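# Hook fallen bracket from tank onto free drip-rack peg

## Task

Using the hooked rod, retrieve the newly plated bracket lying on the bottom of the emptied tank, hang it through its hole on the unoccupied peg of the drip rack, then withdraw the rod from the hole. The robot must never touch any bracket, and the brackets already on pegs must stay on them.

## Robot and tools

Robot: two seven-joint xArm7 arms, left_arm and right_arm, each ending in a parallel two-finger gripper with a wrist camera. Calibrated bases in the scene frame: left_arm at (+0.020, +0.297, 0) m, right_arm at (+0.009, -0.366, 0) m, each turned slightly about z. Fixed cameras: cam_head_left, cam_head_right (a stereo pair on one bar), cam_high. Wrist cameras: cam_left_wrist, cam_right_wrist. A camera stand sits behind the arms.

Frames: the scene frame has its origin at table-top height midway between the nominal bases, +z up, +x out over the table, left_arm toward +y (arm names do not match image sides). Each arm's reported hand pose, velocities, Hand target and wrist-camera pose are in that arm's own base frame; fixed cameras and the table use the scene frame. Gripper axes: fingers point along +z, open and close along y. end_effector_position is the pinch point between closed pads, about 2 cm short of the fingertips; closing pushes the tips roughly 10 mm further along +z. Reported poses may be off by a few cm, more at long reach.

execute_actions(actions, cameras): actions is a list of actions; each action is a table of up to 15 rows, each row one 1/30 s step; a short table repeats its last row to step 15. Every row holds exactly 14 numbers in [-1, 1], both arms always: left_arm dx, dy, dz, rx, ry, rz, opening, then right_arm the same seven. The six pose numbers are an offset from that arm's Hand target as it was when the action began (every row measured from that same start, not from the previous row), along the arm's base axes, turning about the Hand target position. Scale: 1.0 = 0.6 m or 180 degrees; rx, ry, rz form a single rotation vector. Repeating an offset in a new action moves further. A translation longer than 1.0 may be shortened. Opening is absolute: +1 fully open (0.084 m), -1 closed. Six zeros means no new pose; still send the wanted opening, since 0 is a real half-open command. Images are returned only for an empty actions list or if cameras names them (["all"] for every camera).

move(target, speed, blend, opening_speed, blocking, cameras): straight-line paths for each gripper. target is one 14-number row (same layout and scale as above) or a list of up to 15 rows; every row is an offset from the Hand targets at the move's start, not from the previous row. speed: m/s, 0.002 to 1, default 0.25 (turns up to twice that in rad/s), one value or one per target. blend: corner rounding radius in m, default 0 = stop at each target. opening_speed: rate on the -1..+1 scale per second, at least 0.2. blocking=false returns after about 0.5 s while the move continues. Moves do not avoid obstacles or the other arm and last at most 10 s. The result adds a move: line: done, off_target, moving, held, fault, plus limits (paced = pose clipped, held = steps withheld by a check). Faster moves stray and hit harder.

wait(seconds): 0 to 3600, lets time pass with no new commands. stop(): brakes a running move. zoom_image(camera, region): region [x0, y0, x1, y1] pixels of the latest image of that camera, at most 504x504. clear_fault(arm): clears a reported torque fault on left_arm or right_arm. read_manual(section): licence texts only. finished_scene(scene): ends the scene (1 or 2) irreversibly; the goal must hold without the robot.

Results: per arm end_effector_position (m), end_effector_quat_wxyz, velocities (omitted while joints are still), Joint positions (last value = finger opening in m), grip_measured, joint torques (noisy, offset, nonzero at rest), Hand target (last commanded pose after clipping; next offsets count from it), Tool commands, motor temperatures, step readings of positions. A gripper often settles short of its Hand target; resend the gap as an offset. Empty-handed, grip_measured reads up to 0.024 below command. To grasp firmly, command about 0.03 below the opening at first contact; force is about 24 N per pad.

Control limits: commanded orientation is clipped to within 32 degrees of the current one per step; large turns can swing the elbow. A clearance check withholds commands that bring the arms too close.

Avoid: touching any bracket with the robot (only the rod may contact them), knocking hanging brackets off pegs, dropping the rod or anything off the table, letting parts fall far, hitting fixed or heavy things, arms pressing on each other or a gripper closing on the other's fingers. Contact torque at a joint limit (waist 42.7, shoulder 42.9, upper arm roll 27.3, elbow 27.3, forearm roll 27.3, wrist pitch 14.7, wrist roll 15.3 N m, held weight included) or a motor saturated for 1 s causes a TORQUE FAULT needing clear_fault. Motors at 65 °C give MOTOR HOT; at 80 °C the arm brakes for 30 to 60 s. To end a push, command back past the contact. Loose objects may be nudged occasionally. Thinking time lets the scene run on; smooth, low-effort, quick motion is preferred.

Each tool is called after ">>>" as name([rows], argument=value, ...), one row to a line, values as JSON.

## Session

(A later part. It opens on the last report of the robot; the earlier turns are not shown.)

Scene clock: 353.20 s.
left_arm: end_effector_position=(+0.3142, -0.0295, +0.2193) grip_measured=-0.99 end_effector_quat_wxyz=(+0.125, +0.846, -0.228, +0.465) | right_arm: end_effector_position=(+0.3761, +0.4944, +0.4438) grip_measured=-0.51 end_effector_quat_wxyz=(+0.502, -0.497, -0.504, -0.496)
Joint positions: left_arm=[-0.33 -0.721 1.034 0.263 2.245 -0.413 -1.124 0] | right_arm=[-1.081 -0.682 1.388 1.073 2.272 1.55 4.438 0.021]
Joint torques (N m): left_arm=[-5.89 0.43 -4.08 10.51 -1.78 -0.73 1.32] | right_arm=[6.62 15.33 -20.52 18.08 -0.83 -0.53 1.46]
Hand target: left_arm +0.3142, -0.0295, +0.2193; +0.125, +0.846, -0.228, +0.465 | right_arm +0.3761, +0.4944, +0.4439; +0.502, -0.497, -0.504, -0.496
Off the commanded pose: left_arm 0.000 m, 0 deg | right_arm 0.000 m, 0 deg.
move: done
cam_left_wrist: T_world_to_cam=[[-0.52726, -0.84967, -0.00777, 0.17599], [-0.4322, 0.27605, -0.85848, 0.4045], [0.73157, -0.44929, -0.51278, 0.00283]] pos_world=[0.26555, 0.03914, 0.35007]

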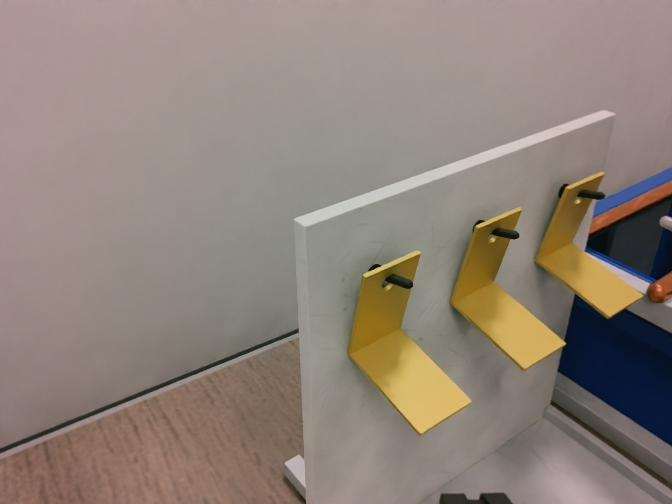

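>>> move([
  [-0.1,0.25,0.05,0,0,0,-1,-0.172,-0.223,0.05,0,0,0,-0.75],
], speed=0.12)

>>> move([
  [0,0,0,0,0,0,-1,0,0,0,-0.25,0,0,-0.75],
  [0,0,0,0,0,0,-1,0,0,-0.1,-0.5,0,0,-0.75],
], speed=0.25, cameras=["cam_head_left","cam_high"])

Scene clock: 358.87 s.
left_arm: end_effector_position=(+0.2542, +0.1205, +0.2493) grip_measured=-0.99 end_effector_quat_wxyz=(+0.125, +0.846, -0.228, +0.465) | right_arm: end_effector_position=(+0.2729, +0.3606, +0.4739) grip_measured=-0.51 end_effector_quat_wxyz=(+0.502, -0.497, -0.504, -0.496)
Joint positions: left_arm=[-0.199 -0.558 1.338 0.624 2.544 -0.912 -1.123 0] | right_arm=[-0.646 -0.924 0.727 0.608 2.093 1.83 4.551 0.021]
Joint torques (N m): left_arm=[-6.36 8.52 -6.41 10.48 0.03 -2.43 1.8] | right_arm=[6.64 -3.41 -16.76 13.62 -0.52 1.59 1.45]
Hand target: left_arm +0.2542, +0.1205, +0.2493; +0.125, +0.846, -0.228, +0.465 | right_arm +0.2729, +0.3606, +0.4739; +0.502, -0.497, -0.504, -0.496
Off the commanded pose: left_arm 0.000 m, 0 deg | right_arm 0.000 m, 0 deg.
move: done

Scene clock: 362.77 s.
left_arm: end_effector_position=(+0.2542, +0.1205, +0.2493) grip_measured=-0.99 end_effector_quat_wxyz=(+0.125, +0.846, -0.228, +0.465) | right_arm: end_effector_position=(+0.2729, +0.3606, +0.4139) grip_measured=-0.51 end_effector_quat_wxyz=(-0.003, +0.707, +0.707, -0.006)
Joint positions: left_arm=[-0.199 -0.558 1.338 0.624 2.544 -0.912 -1.123 0] | right_arm=[-1.168 -0.994 1.004 1.714 0.978 2.134 4.913 0.021]
Joint torques (N m): left_arm=[-5.79 8.52 -6.39 10.48 -0.08 -2.25 1.47] | right_arm=[-6.12 9.8 -14.87 9.04 -2.13 -0.22 1.47]
Hand target: left_arm +0.2542, +0.1205, +0.2493; +0.125, +0.846, -0.228, +0.465 | right_arm +0.2729, +0.3606, +0.4139; -0.003, +0.707, +0.707, -0.006
Off the commanded pose: left_arm 0.000 m, 0 deg | right_arm 0.000 m, 0 deg.
move: done

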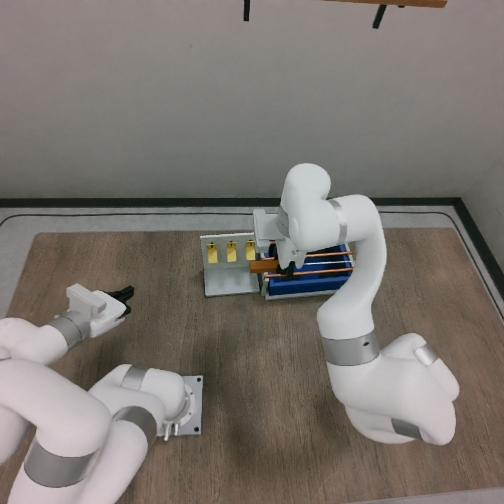

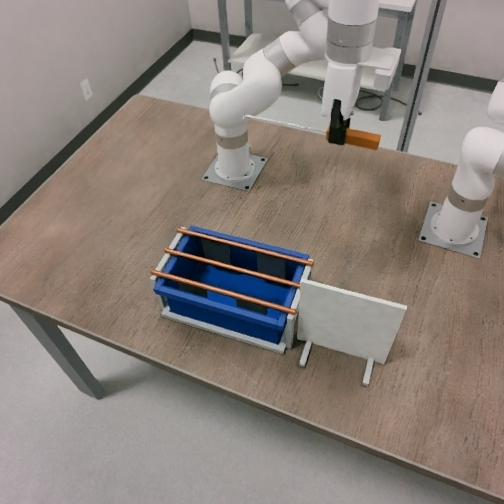

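>>> move(target=[0,0,0,0,0,0,-1,-0.04,0,-0.52,0,0,0,-0.75], speed=0.2, cameras=["cam_head_left","cam_right_wrist"])

Scene clock: 368.17 s.
left_arm: end_effector_position=(+0.2542, +0.1205, +0.2493) grip_measured=-0.99 end_effector_quat_wxyz=(+0.125, +0.846, -0.228, +0.465) | right_arm: end_effector_position=(+0.2489, +0.3606, +0.1019) grip_measured=-0.51 end_effector_quat_wxyz=(-0.003, +0.707, +0.707, -0.006)
Joint positions: left_arm=[-0.199 -0.558 1.338 0.624 2.544 -0.912 -1.123 0] | right_arm=[-0.848 -1.51 1.361 0.945 1.396 1.717 4.79 0.021]
Joint torques (N m): left_arm=[-6.18 8.29 -6.45 10.23 -0.21 -2.2 1.49] | right_arm=[6.65 7.69 -21.82 -0.03 3.04 -2.53 1.48]
Hand target: left_arm +0.2542, +0.1205, +0.2493; +0.125, +0.846, -0.228, +0.465 | right_arm +0.2489, +0.3606, +0.1019; -0.003, +0.707, +0.707, -0.006
Off the commanded pose: left_arm 0.000 m, 0 deg | right_arm 0.000 m, 0 deg.
move: done
cam_right_wrist: T_world_to_cam=[[0.99979, -0.01856, -0.0084, -0.20561], [-0.01849, -0.9998, 0.00792, 0.42939], [-0.00855, -0.00777, -0.99993, 0.23686]] pos_world=[0.21554, 0.42733, 0.23171]

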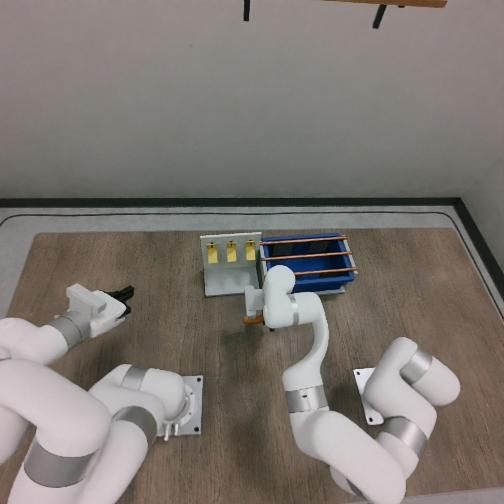

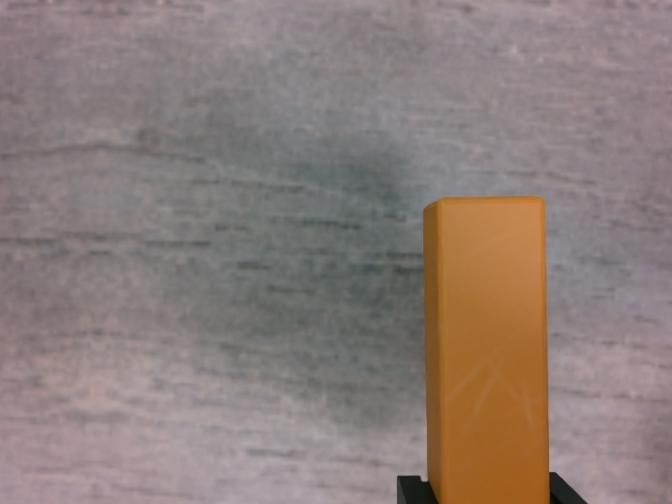

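>>> move([
  [0,0,0,0,0,0,-1,0,0,-0.1,0,0,0,-0.75],
  [0,0,0,0,0,0,-1,0,0,-0.12,0,0,0,-0.75],
], speed=[0.08,0.02])

>>> move([
  [0,0,0,0,0,0,-1,0,0,0,0,0,0,0.2],
  [0,0,0,0,0,0,-1,0,0,0.17,0,0,0,0.2],
], speed=[0.05,0.08], opening_speed=0.8, cameras=["cam_head_left","cam_right_wrist"])

>>> zoom_image(camera="cam_head_left", region=[190, 215, 270, 335])

Scene clock: 372.37 s.
left_arm: end_effector_position=(+0.2542, +0.1205, +0.2493) grip_measured=-0.99 end_effector_quat_wxyz=(+0.125, +0.846, -0.228, +0.465) | right_arm: end_effector_position=(+0.2489, +0.3606, +0.0299) grip_measured=-0.51 end_effector_quat_wxyz=(-0.003, +0.707, +0.707, -0.006)
Joint positions: left_arm=[-0.199 -0.558 1.338 0.624 2.544 -0.912 -1.123 0] | right_arm=[-0.831 -1.58 1.526 0.909 1.548 1.625 4.789 0.021]
Joint torques (N m): left_arm=[-6.11 8.22 -6.57 10.35 -0.2 -2.19 1.4] | right_arm=[6.51 7.82 -22.14 -2.43 2.96 -2.71 1.42]
Hand target: left_arm +0.2542, +0.1205, +0.2493; +0.125, +0.846, -0.228, +0.465 | right_arm +0.2489, +0.3606, +0.0299; -0.003, +0.707, +0.707, -0.006
Off the commanded pose: left_arm 0.000 m, 0 deg | right_arm 0.000 m, 0 deg.
move: done

Scene clock: 375.43 s.
left_arm: end_effector_position=(+0.2542, +0.1205, +0.2493) grip_measured=-0.99 end_effector_quat_wxyz=(+0.125, +0.846, -0.228, +0.465) | right_arm: end_effector_position=(+0.2489, +0.3606, +0.1318) grip_measured=+0.19 end_effector_quat_wxyz=(-0.003, +0.707, +0.707, -0.006)
Joint positions: left_arm=[-0.199 -0.558 1.338 0.624 2.544 -0.912 -1.123 0] | right_arm=[-0.861 -1.479 1.297 0.974 1.336 1.756 4.792 0.052]
Joint torques (N m): left_arm=[-5.88 8.32 -6.42 10.29 -0.37 -2.08 1.31] | right_arm=[-5.98 20.73 -27.54 5.78 -2 -0.22 1.48]
Hand target: left_arm +0.2542, +0.1205, +0.2493; +0.125, +0.846, -0.228, +0.465 | right_arm +0.2489, +0.3606, +0.1319; -0.003, +0.707, +0.707, -0.006
Off the commanded pose: left_arm 0.000 m, 0 deg | right_arm 0.000 m, 0 deg.
move: done
cam_right_wrist: T_world_to_cam=[[0.99979, -0.01856, -0.0085, -0.20533], [-0.01849, -0.9998, 0.00803, 0.42912], [-0.00865, -0.00787, -0.99993, 0.26682]] pos_world=[0.21554, 0.42733, 0.26161]

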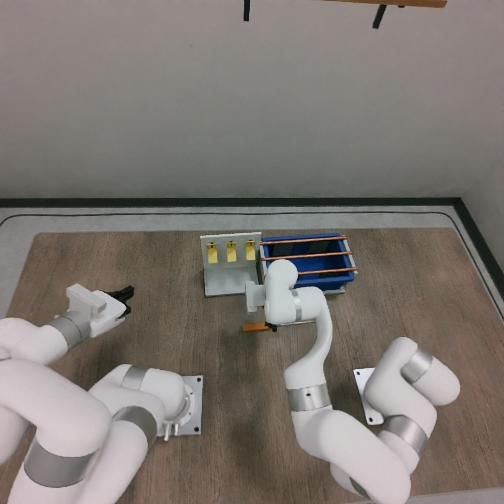

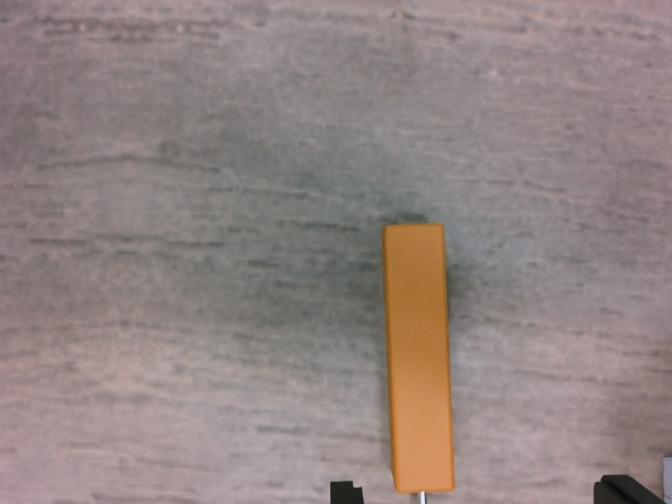

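Scaled by 4.200 from the camera's image (finer frame: 720x720).

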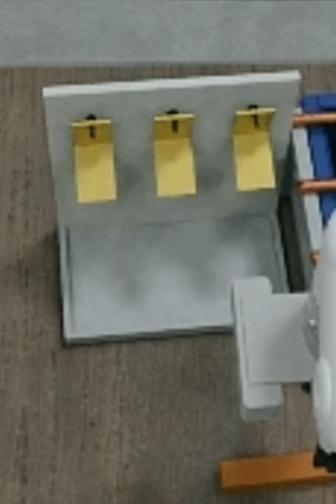

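>>> finished_scene(scene=2)

The scene is finished: the task was done.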